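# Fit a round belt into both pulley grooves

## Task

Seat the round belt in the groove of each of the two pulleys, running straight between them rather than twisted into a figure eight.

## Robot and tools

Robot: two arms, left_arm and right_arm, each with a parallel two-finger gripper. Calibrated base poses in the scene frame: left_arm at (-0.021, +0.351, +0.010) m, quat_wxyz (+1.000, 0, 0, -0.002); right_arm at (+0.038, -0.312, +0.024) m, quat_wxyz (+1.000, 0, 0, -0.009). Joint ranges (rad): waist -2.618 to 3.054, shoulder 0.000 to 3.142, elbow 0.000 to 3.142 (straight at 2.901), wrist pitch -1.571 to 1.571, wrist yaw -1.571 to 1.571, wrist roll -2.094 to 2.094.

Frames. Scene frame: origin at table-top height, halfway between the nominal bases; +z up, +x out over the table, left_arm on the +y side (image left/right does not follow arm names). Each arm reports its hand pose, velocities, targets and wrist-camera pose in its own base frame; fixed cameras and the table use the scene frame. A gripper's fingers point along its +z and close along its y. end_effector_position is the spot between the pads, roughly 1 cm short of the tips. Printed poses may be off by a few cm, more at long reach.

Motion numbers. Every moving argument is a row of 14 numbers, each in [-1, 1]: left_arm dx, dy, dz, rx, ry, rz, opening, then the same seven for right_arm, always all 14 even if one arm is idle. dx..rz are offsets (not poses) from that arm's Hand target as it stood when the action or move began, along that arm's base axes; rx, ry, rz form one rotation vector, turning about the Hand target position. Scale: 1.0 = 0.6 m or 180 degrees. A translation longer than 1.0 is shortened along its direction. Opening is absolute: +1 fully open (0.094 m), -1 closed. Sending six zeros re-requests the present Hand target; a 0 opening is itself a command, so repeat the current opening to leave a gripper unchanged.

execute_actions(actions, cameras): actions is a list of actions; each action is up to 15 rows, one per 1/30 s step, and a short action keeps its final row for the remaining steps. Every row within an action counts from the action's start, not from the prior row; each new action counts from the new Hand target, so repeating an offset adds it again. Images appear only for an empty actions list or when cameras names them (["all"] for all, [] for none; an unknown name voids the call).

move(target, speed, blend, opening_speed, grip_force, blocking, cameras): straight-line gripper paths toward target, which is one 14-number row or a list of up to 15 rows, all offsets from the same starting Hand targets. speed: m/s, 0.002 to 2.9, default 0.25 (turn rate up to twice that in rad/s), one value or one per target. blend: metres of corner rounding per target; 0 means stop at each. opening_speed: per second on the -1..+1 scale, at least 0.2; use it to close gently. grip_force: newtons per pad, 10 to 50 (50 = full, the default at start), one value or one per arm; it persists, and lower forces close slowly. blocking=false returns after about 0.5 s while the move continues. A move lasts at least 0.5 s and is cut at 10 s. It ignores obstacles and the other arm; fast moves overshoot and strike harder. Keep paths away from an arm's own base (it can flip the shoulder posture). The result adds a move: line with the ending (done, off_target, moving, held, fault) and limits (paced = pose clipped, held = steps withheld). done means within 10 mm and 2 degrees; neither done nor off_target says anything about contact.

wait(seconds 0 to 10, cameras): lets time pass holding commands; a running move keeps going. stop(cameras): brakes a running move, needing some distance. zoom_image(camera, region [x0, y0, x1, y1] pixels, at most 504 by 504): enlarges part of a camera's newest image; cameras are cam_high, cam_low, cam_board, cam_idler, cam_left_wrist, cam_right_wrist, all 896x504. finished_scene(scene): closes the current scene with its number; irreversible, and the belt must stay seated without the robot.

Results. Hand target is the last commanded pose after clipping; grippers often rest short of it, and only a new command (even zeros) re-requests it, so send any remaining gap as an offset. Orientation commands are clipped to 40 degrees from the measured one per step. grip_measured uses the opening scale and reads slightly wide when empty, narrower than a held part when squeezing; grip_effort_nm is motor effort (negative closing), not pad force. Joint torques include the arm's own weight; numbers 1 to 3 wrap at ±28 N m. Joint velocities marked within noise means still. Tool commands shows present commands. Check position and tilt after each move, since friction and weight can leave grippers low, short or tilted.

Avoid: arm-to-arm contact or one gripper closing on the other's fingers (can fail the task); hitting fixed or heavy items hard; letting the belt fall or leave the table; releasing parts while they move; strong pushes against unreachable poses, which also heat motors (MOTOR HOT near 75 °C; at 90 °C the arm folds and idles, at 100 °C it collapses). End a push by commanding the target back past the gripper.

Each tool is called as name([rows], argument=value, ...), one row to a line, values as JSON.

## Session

execute_actions(actions=[])

Scene clock: 0.00 s.
left_arm: end_effector_position=(+0.3873, +0.0255, +0.0890) grip_measured=+1.000 grip_effort_nm=n/a end_effector_quat_wxyz=(+0.561, -0.074, +0.822, +0.063) | right_arm: end_effector_position=(+0.3780, -0.0286, +0.0693) grip_measured=+1.000 grip_effort_nm=n/a end_effector_quat_wxyz=(+0.544, +0.059, +0.830, -0.109)
Joint positions: left_arm=[-0.031 1.507 0.366 0.761 -0.217 -0.064 0.094] | right_arm=[0.063 1.564 0.331 0.819 0.306 0.005 0.094]
Joint velocities: within noise
Joint torques (N m): no reading
Motor temperatures (°C): left_arm=[27 28 27 32 25 25 27] | right_arm=[26 31 27 28 24 27 26]
Heat: left arm: 32 °C; right arm: 31 °C.
Hand target: left_arm +0.3922, +0.0254, +0.1006; +0.577, -0.076, +0.811, +0.061 | right_arm +0.3810, -0.0284, +0.0751; +0.551, +0.060, +0.825, -0.108
Tool commands: left_gripper/opening=+1.0 right_gripper/opening=+1.0
camera_calibration:
cam_left_wrist: T_world_to_cam=[[0.195599, -0.980441, -0.0218142, -0.0499414], [-0.699575, -0.123909, -0.703734, 0.37769], [0.687267, 0.152911, -0.710128, -0.12049], [0, 0, 0, 1]] pos_world=[0.3568, 0.0162587, 0.179141]
cam_right_wrist: T_world_to_cam=[[-0.218941, -0.968424, 0.119245, 0.0488688], [-0.737148, 0.0840959, -0.670477, 0.366376], [0.639279, -0.234696, -0.732284, -0.106694], [0, 0, 0, 1]] pos_world=[0.34898, -0.00852568, 0.16169]

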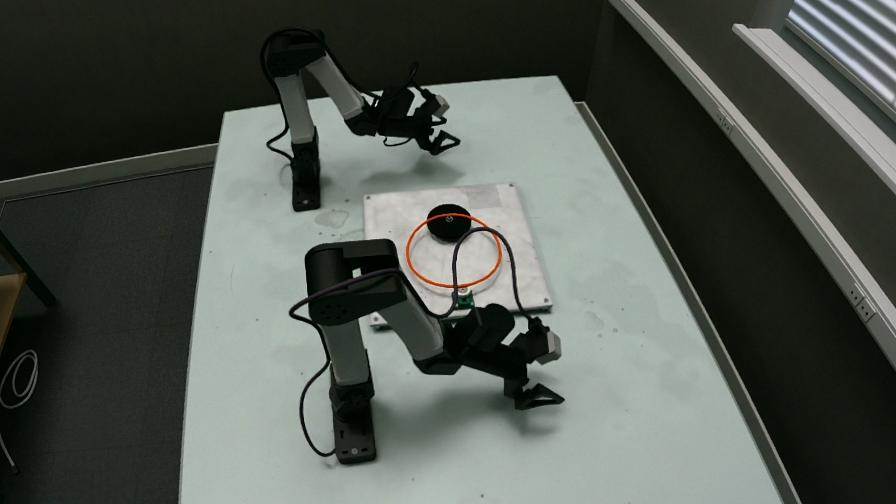

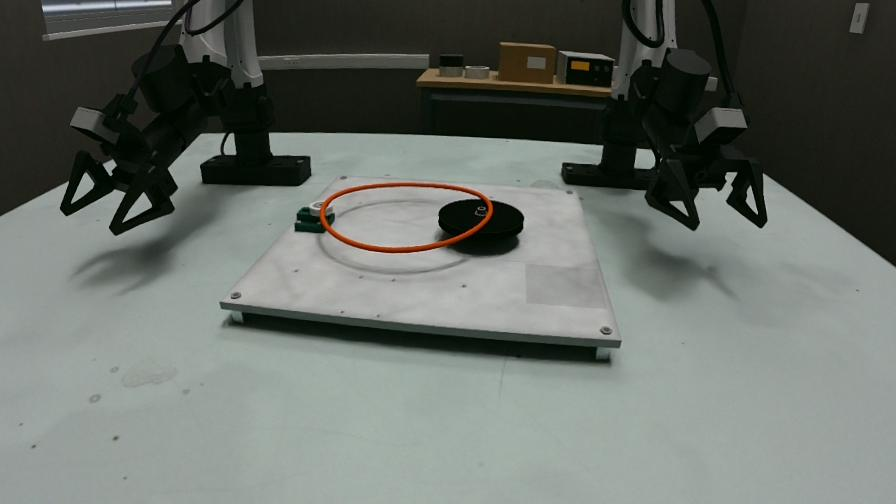

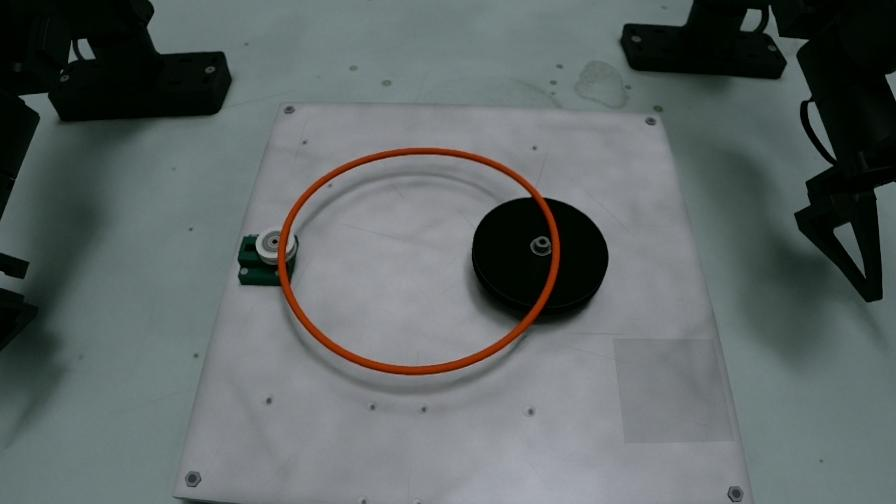

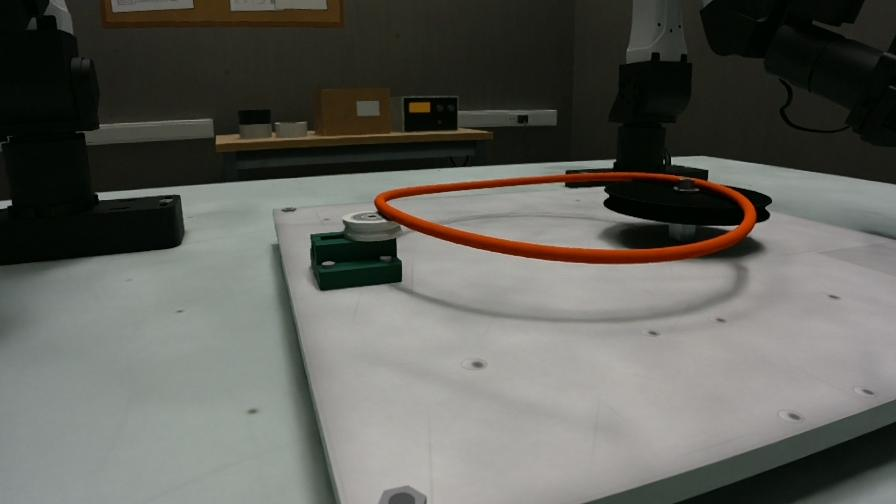

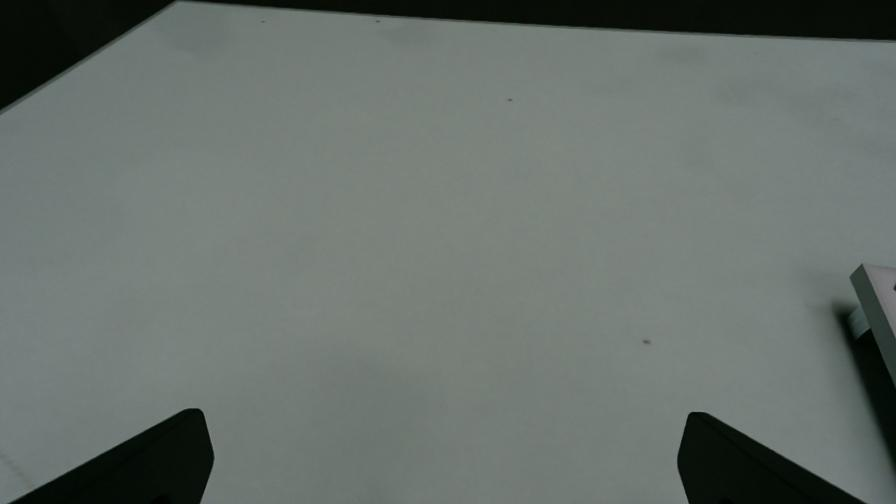

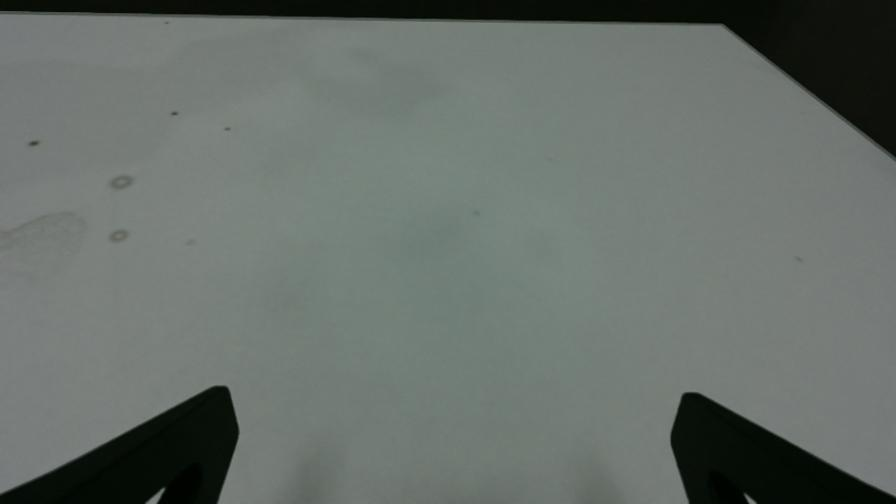

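move([
  [0,0,0,0,0,0,1,-0.04,0.15,0.12,-0.01,0.1,0.1,0],
  [0,0,0,0,0,0,1,-0.088,0.487,0.06,-0.044,0.276,0.286,-0.36],
  [0,0,0,0,0,0,1,-0.088,0.487,-0.04,-0.044,0.276,0.286,-0.36],
], blend=[0.03,0.02,0], speed=[0.3,0.3,0.12], cameras=["cam_low","cam_idler","cam_right_wrist"])

Scene clock: 6.43 s.
left_arm: end_effector_position=(+0.3872, +0.0255, +0.0888) grip_measured=+1.000 grip_effort_nm=0.02 end_effector_quat_wxyz=(+0.561, -0.074, +0.822, +0.063) | right_arm: end_effector_position=(+0.3288, +0.2594, +0.0553) grip_measured=-0.358 grip_effort_nm=-0.06 end_effector_quat_wxyz=(+0.161, -0.372, +0.912, +0.057)
Joint positions: left_arm=[-0.031 1.507 0.366 0.761 -0.217 -0.064 0.094] | right_arm=[0.658 1.861 1.308 -0.676 -0.024 -0.113 0.03]
Joint torques (N m): left_arm=[0.13 -5.35 6.32 2.02 -0.01 0.09] | right_arm=[-0.21 -7.08 5.55 1.25 -0.15 0.06]
Heat: left arm: 35 °C; right arm: 32 °C.
Hand target: left_arm +0.3922, +0.0254, +0.1005; +0.576, -0.076, +0.811, +0.061 | right_arm +0.3281, +0.2638, +0.0510; +0.160, -0.378, +0.910, +0.066
Off the commanded pose: left_arm 0.013 m, 2 deg | right_arm 0.006 m, 1 deg.
move: off_target (left_arm); blend cut to 0 m at target 2
camera_calibration:
cam_right_wrist: T_world_to_cam=[[0.697531, -0.71633, 0.0179494, -0.0425054], [-0.714711, -0.693721, 0.0891, 0.448728], [-0.0513731, -0.0749786, -0.995861, 0.182352], [0, 0, 0, 1]] pos_world=[0.359728, 0.294517, 0.142379]
Images, in order (width x height): cam_low 896x504, cam_idler 896x504, cam_right_wrist 896x504.

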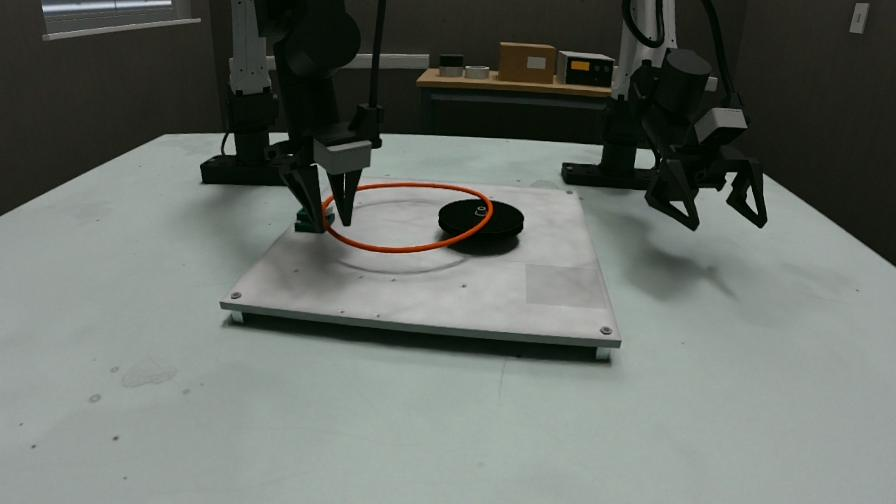

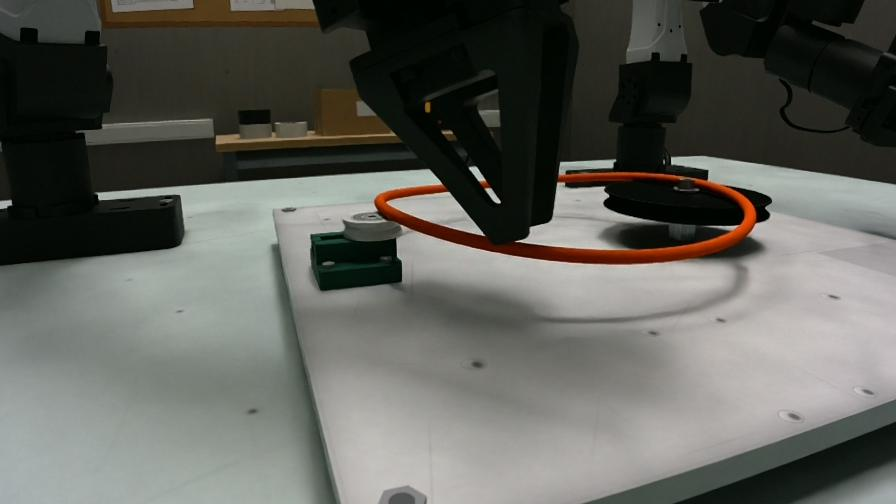

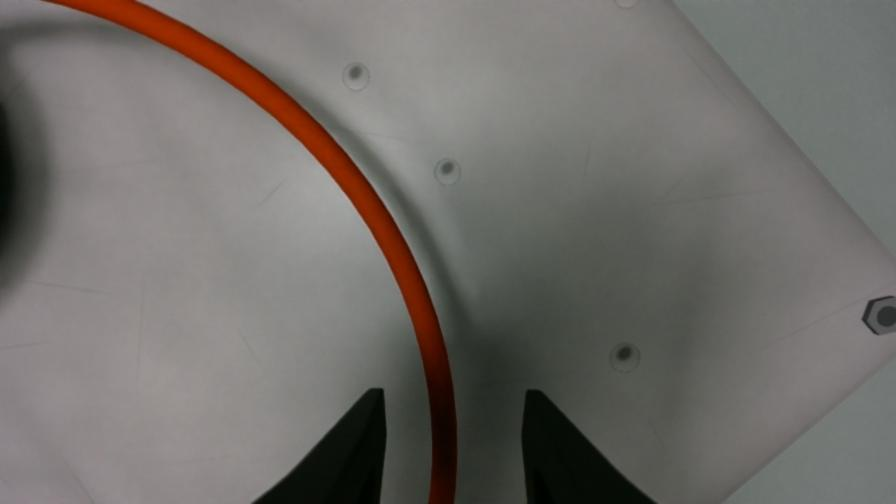

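move([
  [0,0,0,0,0,0,1,0,0,-0.028,0,0,0,-0.36],
  [0,0,0,0,0,0,1,0,0,-0.028,0,0,0,-0.95],
  [0,0,0,0,0,0,1,0,0.01,0.06,0,0,0,-0.95],
  [0,0,0,0,0,0,1,-0.003,0.13,0.067,0.16,0.129,-0.018,-0.95],
], blend=[0,0,0.01,0], speed=0.12, opening_speed=0.6, cameras=["cam_low","cam_idler","cam_board"])

zoom_image(camera="cam_low", region=[380, 170, 580, 280])

zoom_image(camera="cam_idler", region=[480, 130, 896, 290])

Scene clock: 13.43 s.
left_arm: end_effector_position=(+0.3872, +0.0255, +0.0888) grip_measured=+1.000 grip_effort_nm=0.02 end_effector_quat_wxyz=(+0.561, -0.074, +0.822, +0.063) | right_arm: end_effector_position=(+0.3170, +0.3347, +0.0846) grip_measured=-0.895 grip_effort_nm=-1.01 end_effector_quat_wxyz=(+0.055, -0.280, +0.895, +0.343)
Joint positions: left_arm=[-0.031 1.507 0.366 0.761 -0.217 -0.064 0.094] | right_arm=[0.588 2.008 1.501 -0.71 -0.63 0.097 0.005]
Joint torques (N m): left_arm=[0.13 -5.35 6.31 2.02 0 0.09] | right_arm=[-0.92 -7.84 8.36 1.26 -0.51 0.14]
Motor temperatures (°C): left_arm=[27 28 28 38 25 25 27] | right_arm=[26 33 30 29 24 27 26]
Heat: left arm: 38 °C; right arm: 33 °C.
Hand target: left_arm +0.3922, +0.0254, +0.1005; +0.576, -0.076, +0.811, +0.061 | right_arm +0.3264, +0.3418, +0.0914; +0.066, -0.280, +0.888, +0.358
Off the commanded pose: left_arm 0.013 m, 2 deg | right_arm 0.013 m, 2 deg.
move: off_target (left_arm, right_arm)
Images, in order (width x height): cam_low 896x504, cam_board 896x504, cam_idler 896x504.

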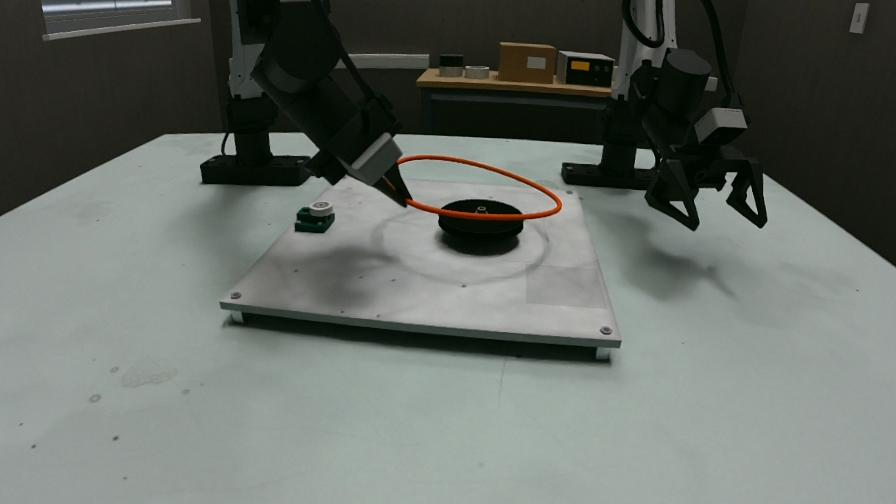

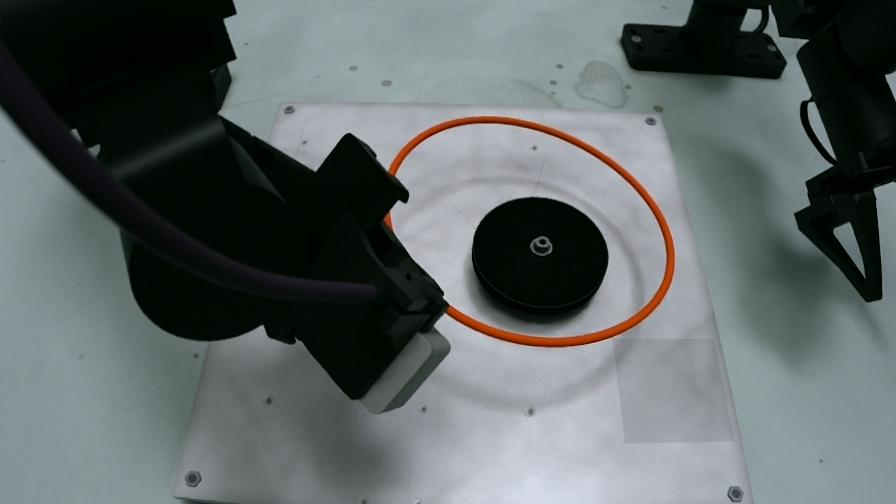

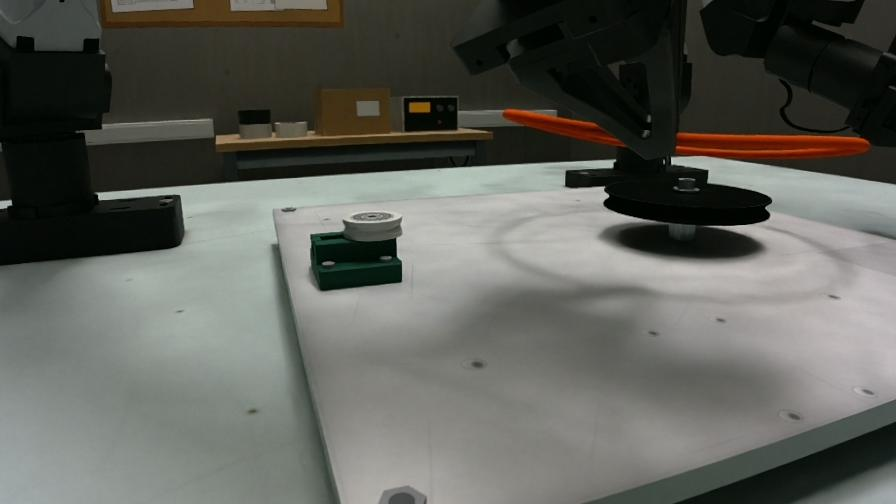

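Scaled by 2.520 from the camera's 896x504 image, which has a finer 1280x720 frame.

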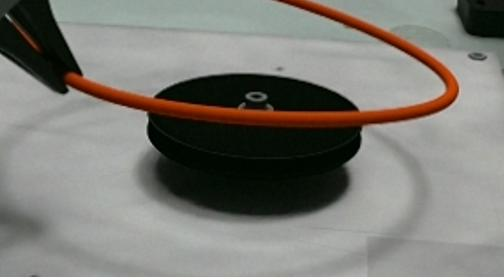

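Scaled by 1.212 from the camera's 896x504 image, which has a finer 1280x720 frame.

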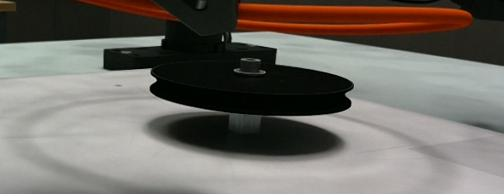

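move([
  [0,0,0,0,0,0,1,0,0.01,-0.033,0,0,0,-0.95],
  [0,0,0,0,0,0,1,0,-0.09,-0.03,0,0,0,-0.95],
], speed=0.1, cameras=["cam_low","cam_idler","cam_board"])

zoom_image(camera="cam_low", region=[380, 170, 580, 280])

zoom_image(camera="cam_idler", region=[480, 130, 896, 290])

Scene clock: 16.73 s.
left_arm: end_effector_position=(+0.3872, +0.0255, +0.0888) grip_measured=+1.000 grip_effort_nm=0.02 end_effector_quat_wxyz=(+0.561, -0.074, +0.822, +0.063) | right_arm: end_effector_position=(+0.3299, +0.2871, +0.0578) grip_measured=-0.895 grip_effort_nm=-1.01 end_effector_quat_wxyz=(+0.057, -0.272, +0.896, +0.346)
Joint positions: left_arm=[-0.031 1.507 0.366 0.761 -0.217 -0.064 0.094] | right_arm=[0.467 2.007 1.39 -0.677 -0.669 -0.027 0.005]
Joint torques (N m): left_arm=[0.13 -5.35 6.32 2.02 -0.01 0.09] | right_arm=[-0.59 -11.86 5.09 0.82 -0.6 -0.06]
Heat: left arm: 39 °C; right arm: 34 °C.
Hand target: left_arm +0.3922, +0.0254, +0.1005; +0.576, -0.076, +0.811, +0.061 | right_arm +0.3264, +0.2878, +0.0733; +0.066, -0.280, +0.888, +0.358
Off the commanded pose: left_arm 0.013 m, 2 deg | right_arm 0.016 m, 2 deg.
move: off_target (left_arm, right_arm)
Images, in order (width x height): cam_low 896x504, cam_board 896x504, cam_idler 896x504.

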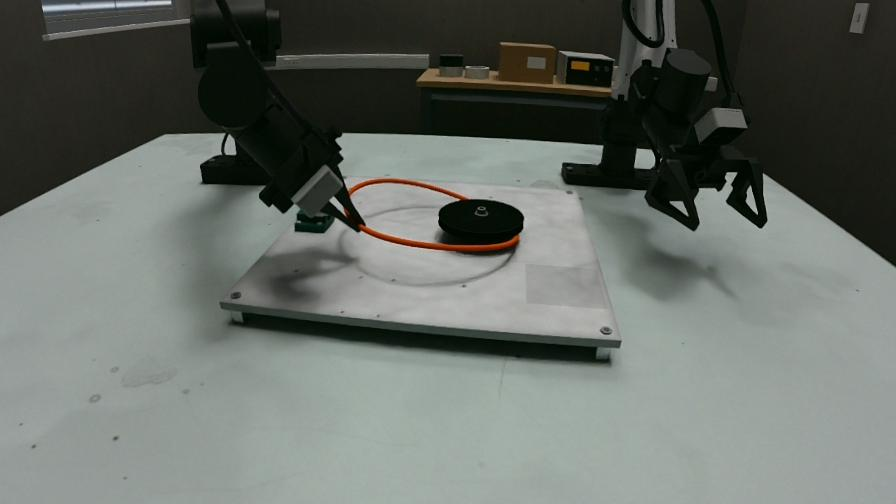

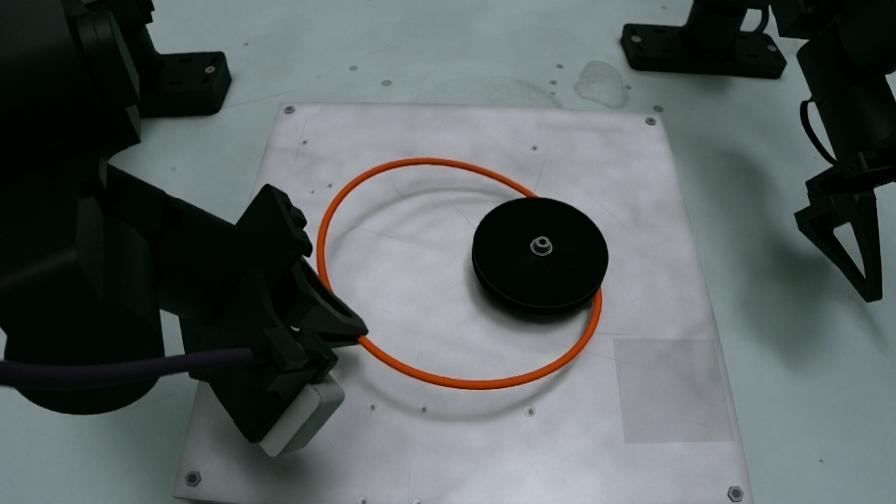

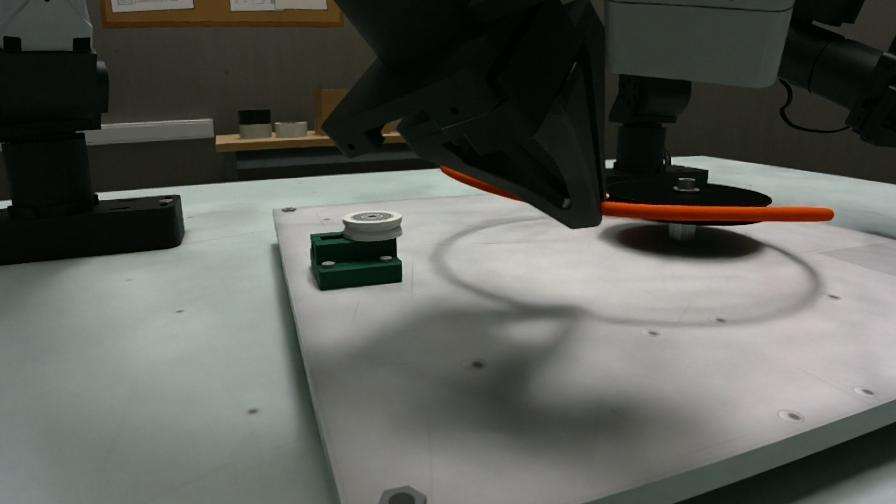

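Scaled by 2.520 from the camera's 896x504 image, which has a finer 1280x720 frame.

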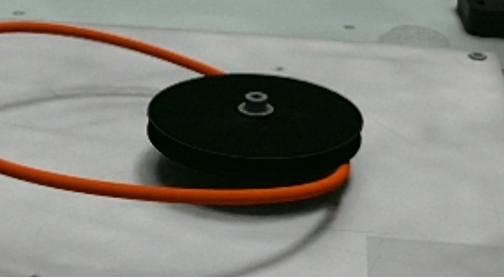

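Scaled by 1.212 from the camera's 896x504 image, which has a finer 1280x720 frame.

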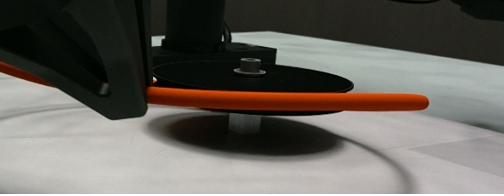

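move([
  [0,0,0,0,0,0,1,0,0.065,0.0,0,0,0,-0.95],
  [0,0,0,0,0,0,1,0,0.065,0.018,0.01,0,0,-0.95],
  [0,0,0,0,0,0,1,0,-0.005,0.018,0.01,0,0,-0.95],
  [0,0,0,0,0,0,1,0,-0.05,0.013,0.01,0,0,-0.95],
], speed=0.1, blend=[0.005,0.005,0.01,0], cameras=["cam_low","cam_idler","cam_board"])

zoom_image(camera="cam_low", region=[380, 170, 580, 280])

zoom_image(camera="cam_idler", region=[480, 130, 896, 290])

Scene clock: 19.33 s.
left_arm: end_effector_position=(+0.3872, +0.0255, +0.0888) grip_measured=+1.000 grip_effort_nm=0.02 end_effector_quat_wxyz=(+0.561, -0.074, +0.822, +0.063) | right_arm: end_effector_position=(+0.3300, +0.2567, +0.0658) grip_measured=-0.895 grip_effort_nm=-1.01 end_effector_quat_wxyz=(+0.060, -0.271, +0.890, +0.360)
Joint positions: left_arm=[-0.031 1.507 0.366 0.761 -0.217 -0.064 0.094] | right_arm=[0.384 1.963 1.349 -0.729 -0.719 -0.122 0.005]
Joint torques (N m): left_arm=[0.13 -5.37 6.32 2.02 0 0.09] | right_arm=[-0.42 -11.51 5.16 0.63 -0.67 -0.03]
Heat: left arm: 40 °C; right arm: 35 °C.
Hand target: left_arm +0.3922, +0.0254, +0.1005; +0.576, -0.076, +0.811, +0.061 | right_arm +0.3264, +0.2578, +0.0811; +0.071, -0.279, +0.883, +0.372
Off the commanded pose: left_arm 0.013 m, 2 deg | right_arm 0.016 m, 2 deg.
move: off_target (left_arm, right_arm)
Images, in order (width x height): cam_low 896x504, cam_board 896x504, cam_idler 896x504.

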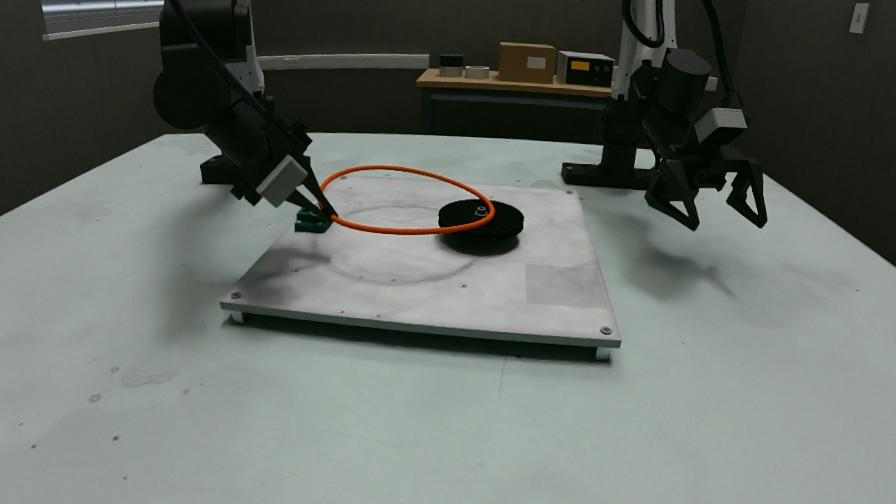

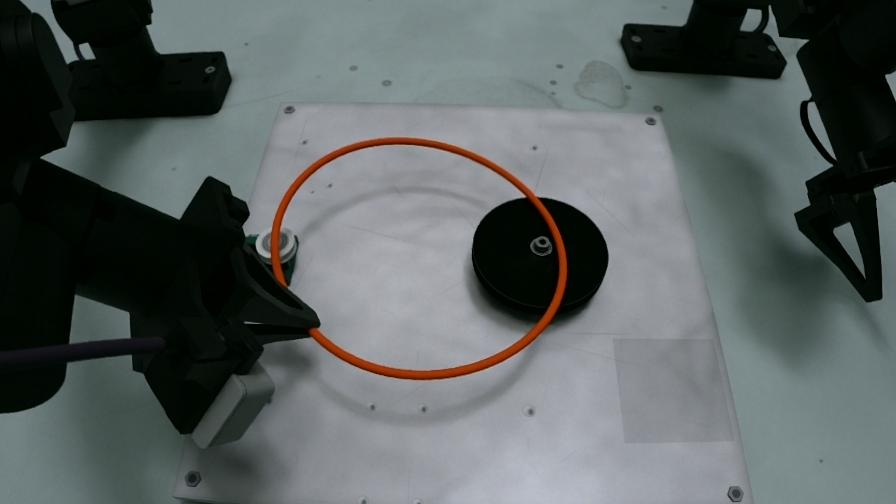

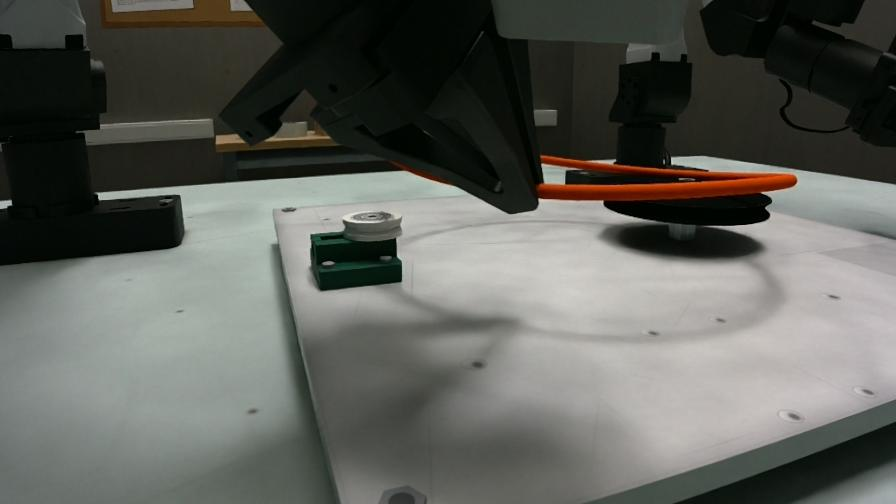

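Scaled by 2.520 from the camera's 896x504 image, which has a finer 1280x720 frame.

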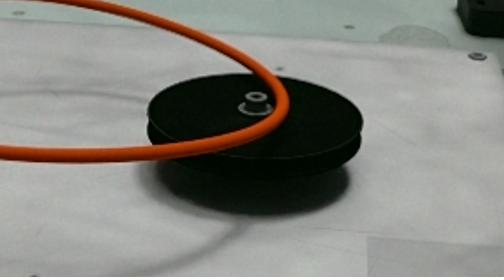

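Scaled by 1.212 from the camera's 896x504 image, which has a finer 1280x720 frame.

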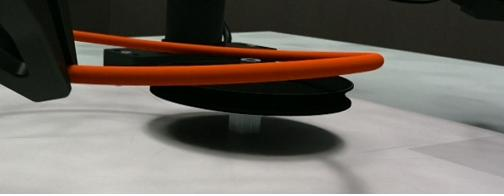

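move([
  [0,0,0,0,0,0,1,0,0.01,0.03,0,0,0,-0.95],
  [0,0,0,0,0,0,1,0,0.13,0.02,0,0,0,-0.95],
  [0,0,0,0,0,0,1,0,0.13,0.0,-0.005,0,0,-0.95],
  [0,0,0,0,0,0,1,0,0.05,0.0,-0.005,0,0,-0.95],
], speed=0.12, blend=[0.01,0.005,0.0,0], cameras=["cam_low","cam_idler","cam_board"])

zoom_image(camera="cam_low", region=[380, 170, 580, 280])

zoom_image(camera="cam_idler", region=[480, 130, 896, 290])

Scene clock: 22.90 s.
left_arm: end_effector_position=(+0.3872, +0.0255, +0.0888) grip_measured=+1.000 grip_effort_nm=0.02 end_effector_quat_wxyz=(+0.561, -0.074, +0.822, +0.063) | right_arm: end_effector_position=(+0.3302, +0.2860, +0.0647) grip_measured=-0.895 grip_effort_nm=-1.01 end_effector_quat_wxyz=(+0.058, -0.270, +0.894, +0.353)
Joint positions: left_arm=[-0.031 1.507 0.366 0.761 -0.217 -0.064 0.094] | right_arm=[0.459 1.995 1.395 -0.689 -0.685 -0.027 0.005]
Joint torques (N m): left_arm=[0.13 -5.35 6.31 2.02 0 0.09] | right_arm=[0.02 -11.93 5.34 0.74 -0.6 -0.05]
Heat: left arm: 40 °C; right arm: 35 °C.
Hand target: left_arm +0.3922, +0.0254, +0.1005; +0.576, -0.076, +0.811, +0.061 | right_arm +0.3264, +0.2878, +0.0811; +0.068, -0.279, +0.885, +0.365
Off the commanded pose: left_arm 0.013 m, 2 deg | right_arm 0.017 m, 2 deg.
move: off_target (left_arm, right_arm); blend cut to 0.0097 m at target 1
Images, in order (width x height): cam_low 896x504, cam_board 896x504, cam_idler 896x504.

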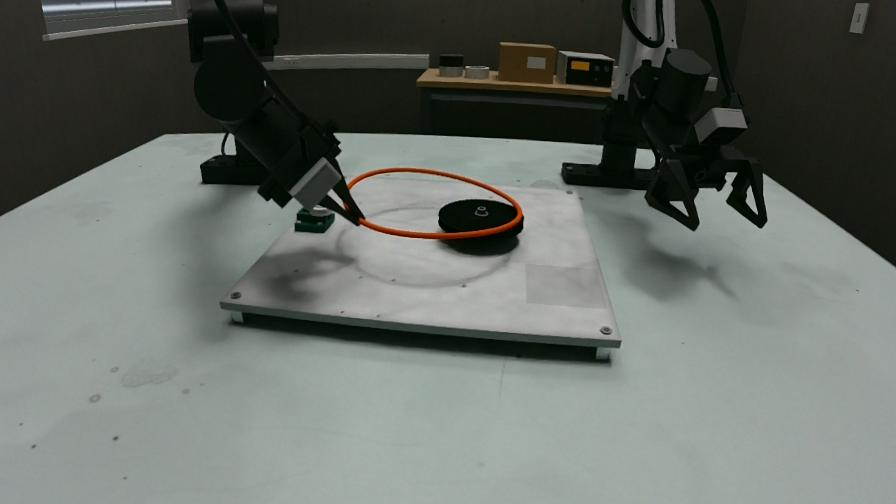

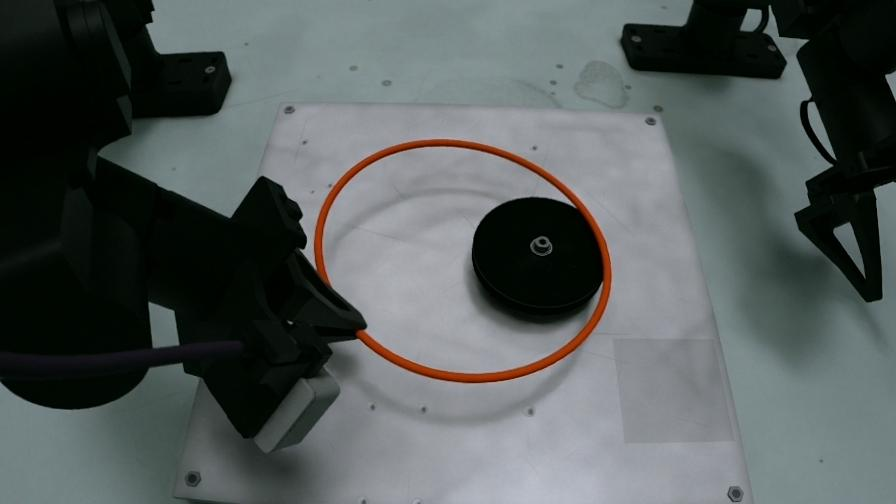

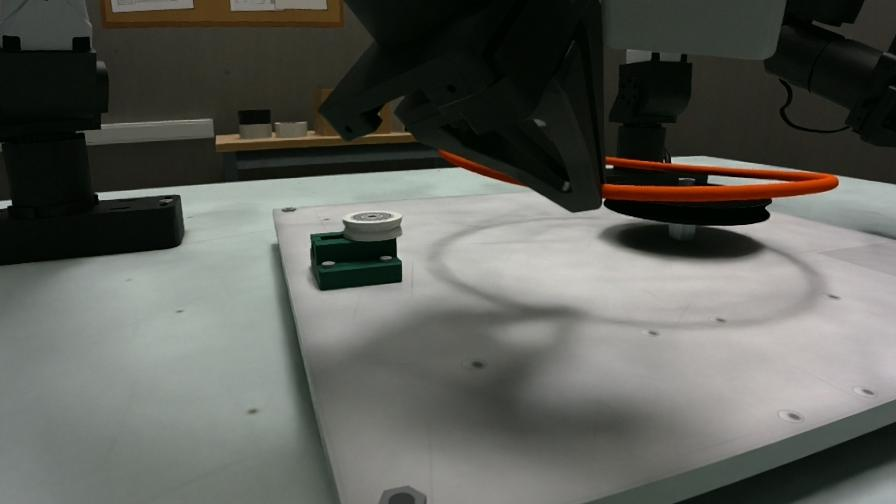

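Scaled by 2.520 from the camera's 896x504 image, which has a finer 1280x720 frame.

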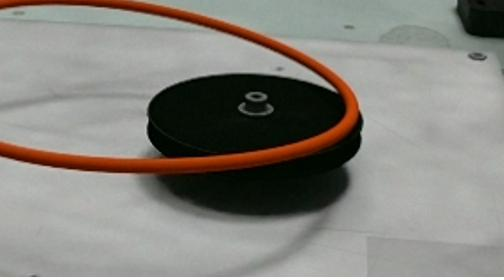

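Scaled by 1.212 from the camera's 896x504 image, which has a finer 1280x720 frame.

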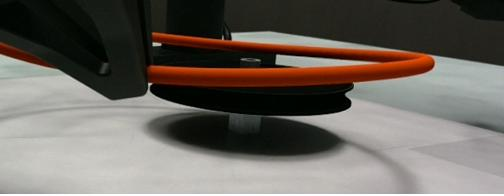

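move([
  [0,0,0,0,0,0,1,0,0.0,0.02,0,0,0,-0.95],
  [0,0,0,0,0,0,1,0,0.085,0.02,0,0,0,-0.95],
  [0,0,0,0,0,0,1,0,0.085,-0.008,0.0,0,0,-0.95],
  [0,0,0,0,0,0,1,0,-0.01,-0.008,0.0,0,0,-0.95],
], speed=0.12, blend=[0.005,0.005,0.0,0], cameras=["cam_low","cam_idler","cam_board"])

zoom_image(camera="cam_low", region=[380, 170, 580, 280])

zoom_image(camera="cam_idler", region=[480, 130, 896, 290])

Scene clock: 26.13 s.
left_arm: end_effector_position=(+0.3872, +0.0255, +0.0888) grip_measured=+1.000 grip_effort_nm=0.02 end_effector_quat_wxyz=(+0.561, -0.074, +0.822, +0.063) | right_arm: end_effector_position=(+0.3297, +0.2806, +0.0605) grip_measured=-0.895 grip_effort_nm=-1.01 end_effector_quat_wxyz=(+0.058, -0.271, +0.893, +0.354)
Joint positions: left_arm=[-0.031 1.507 0.366 0.761 -0.217 -0.064 0.094] | right_arm=[0.446 1.994 1.375 -0.681 -0.69 -0.044 0.005]
Joint torques (N m): left_arm=[0.13 -5.35 6.32 2.02 0 0.09] | right_arm=[-0.24 -11.92 5.23 0.72 -0.58 0]
Heat: left arm: 41 °C; right arm: 37 °C.
Hand target: left_arm +0.3922, +0.0254, +0.1005; +0.576, -0.076, +0.811, +0.061 | right_arm +0.3264, +0.2818, +0.0763; +0.068, -0.279, +0.885, +0.365
Off the commanded pose: left_arm 0.013 m, 2 deg | right_arm 0.016 m, 2 deg.
move: off_target (left_arm, right_arm)
Images, in order (width x height): cam_low 896x504, cam_board 896x504, cam_idler 896x504.

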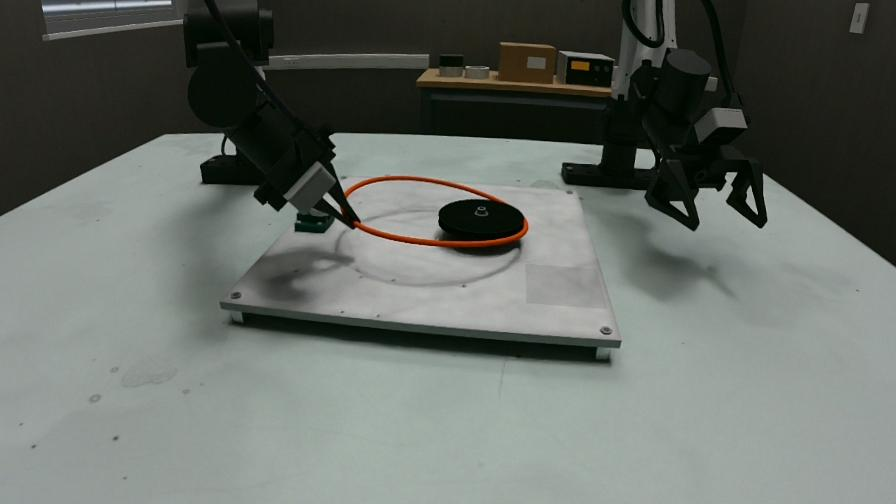

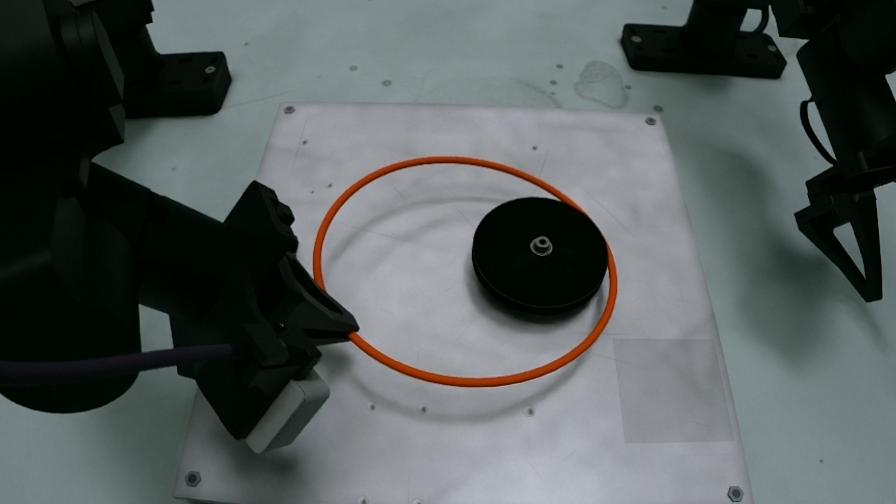

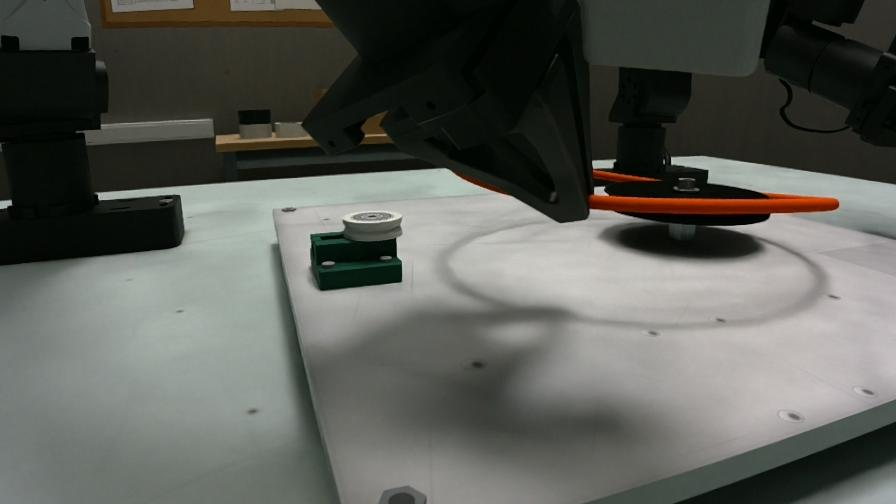

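Scaled by 2.520 from the camera's 896x504 image, which has a finer 1280x720 frame.

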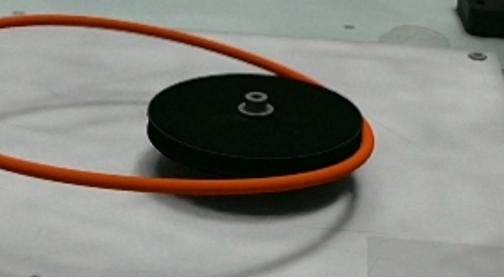

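Scaled by 1.212 from the camera's 896x504 image, which has a finer 1280x720 frame.

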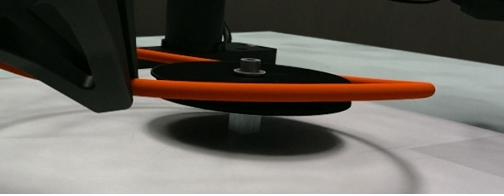

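move([
  [0,0,0,0,0,0,1,0,-0.07,-0.004,0.0,0,0,-0.95],
  [0,0,0,0,0,0,1,-0.025,-0.13,0.01,0.0,0,0,-0.95],
], speed=0.08, blend=[0.01,0], cameras=["cam_low","cam_idler","cam_board"])

zoom_image(camera="cam_low", region=[280, 170, 560, 280])

zoom_image(camera="cam_idler", region=[480, 130, 896, 290])

Scene clock: 28.63 s.
left_arm: end_effector_position=(+0.3872, +0.0255, +0.0888) grip_measured=+1.000 grip_effort_nm=0.02 end_effector_quat_wxyz=(+0.561, -0.074, +0.822, +0.063) | right_arm: end_effector_position=(+0.3096, +0.2134, +0.0732) grip_measured=-0.895 grip_effort_nm=-1.01 end_effector_quat_wxyz=(+0.054, -0.279, +0.883, +0.373)
Joint positions: left_arm=[-0.031 1.507 0.366 0.761 -0.217 -0.064 0.094] | right_arm=[0.277 1.878 1.257 -0.839 -0.766 -0.291 0.005]
Joint torques (N m): left_arm=[0.12 -5.35 6.31 2.02 0 0.09] | right_arm=[-2.33 -10.54 5 0.32 -0.28 -0.11]
Heat: left arm: 41 °C; right arm: 37 °C.
Hand target: left_arm +0.3922, +0.0254, +0.1005; +0.576, -0.076, +0.811, +0.061 | right_arm +0.3114, +0.2038, +0.0823; +0.068, -0.279, +0.885, +0.365
Off the commanded pose: left_arm 0.013 m, 2 deg | right_arm 0.013 m, 2 deg.
move: off_target (left_arm, right_arm)
Images, in order (width x height): cam_low 896x504, cam_board 896x504, cam_idler 896x504.

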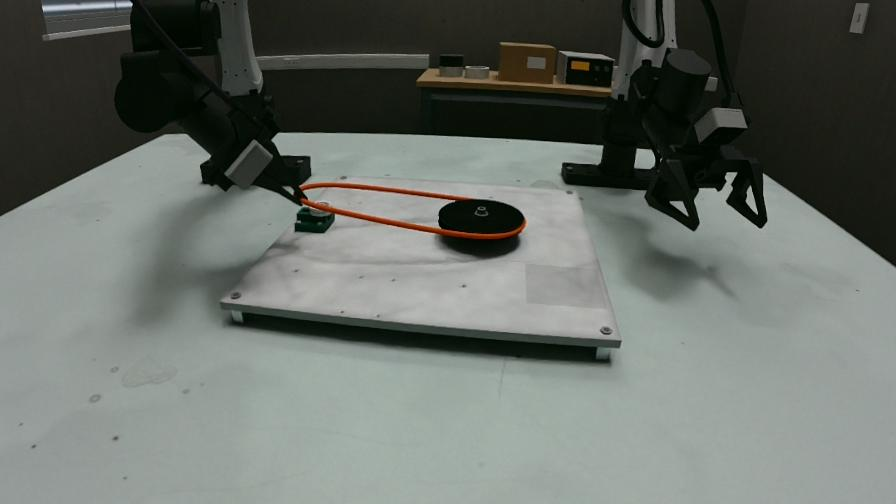

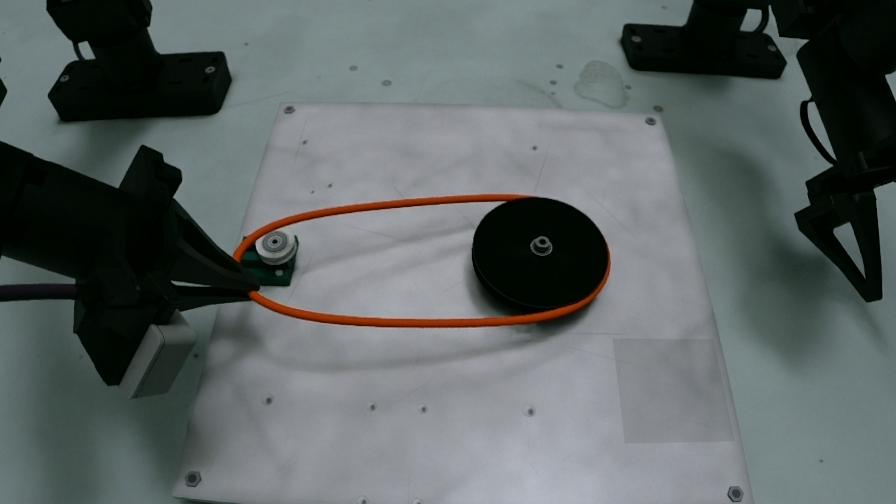

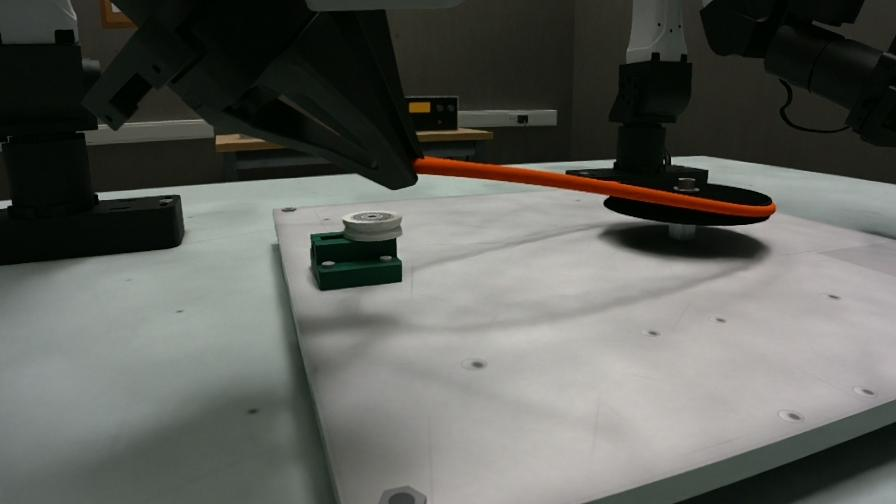

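Scaled by 1.800 from the camera's 896x504 image, which has a finer 1280x720 frame.

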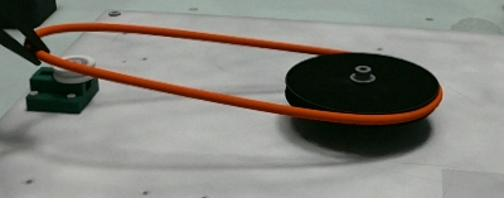

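Scaled by 1.212 from the camera's 896x504 image, which has a finer 1280x720 frame.

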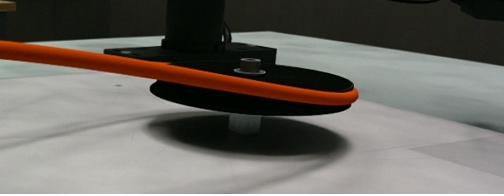

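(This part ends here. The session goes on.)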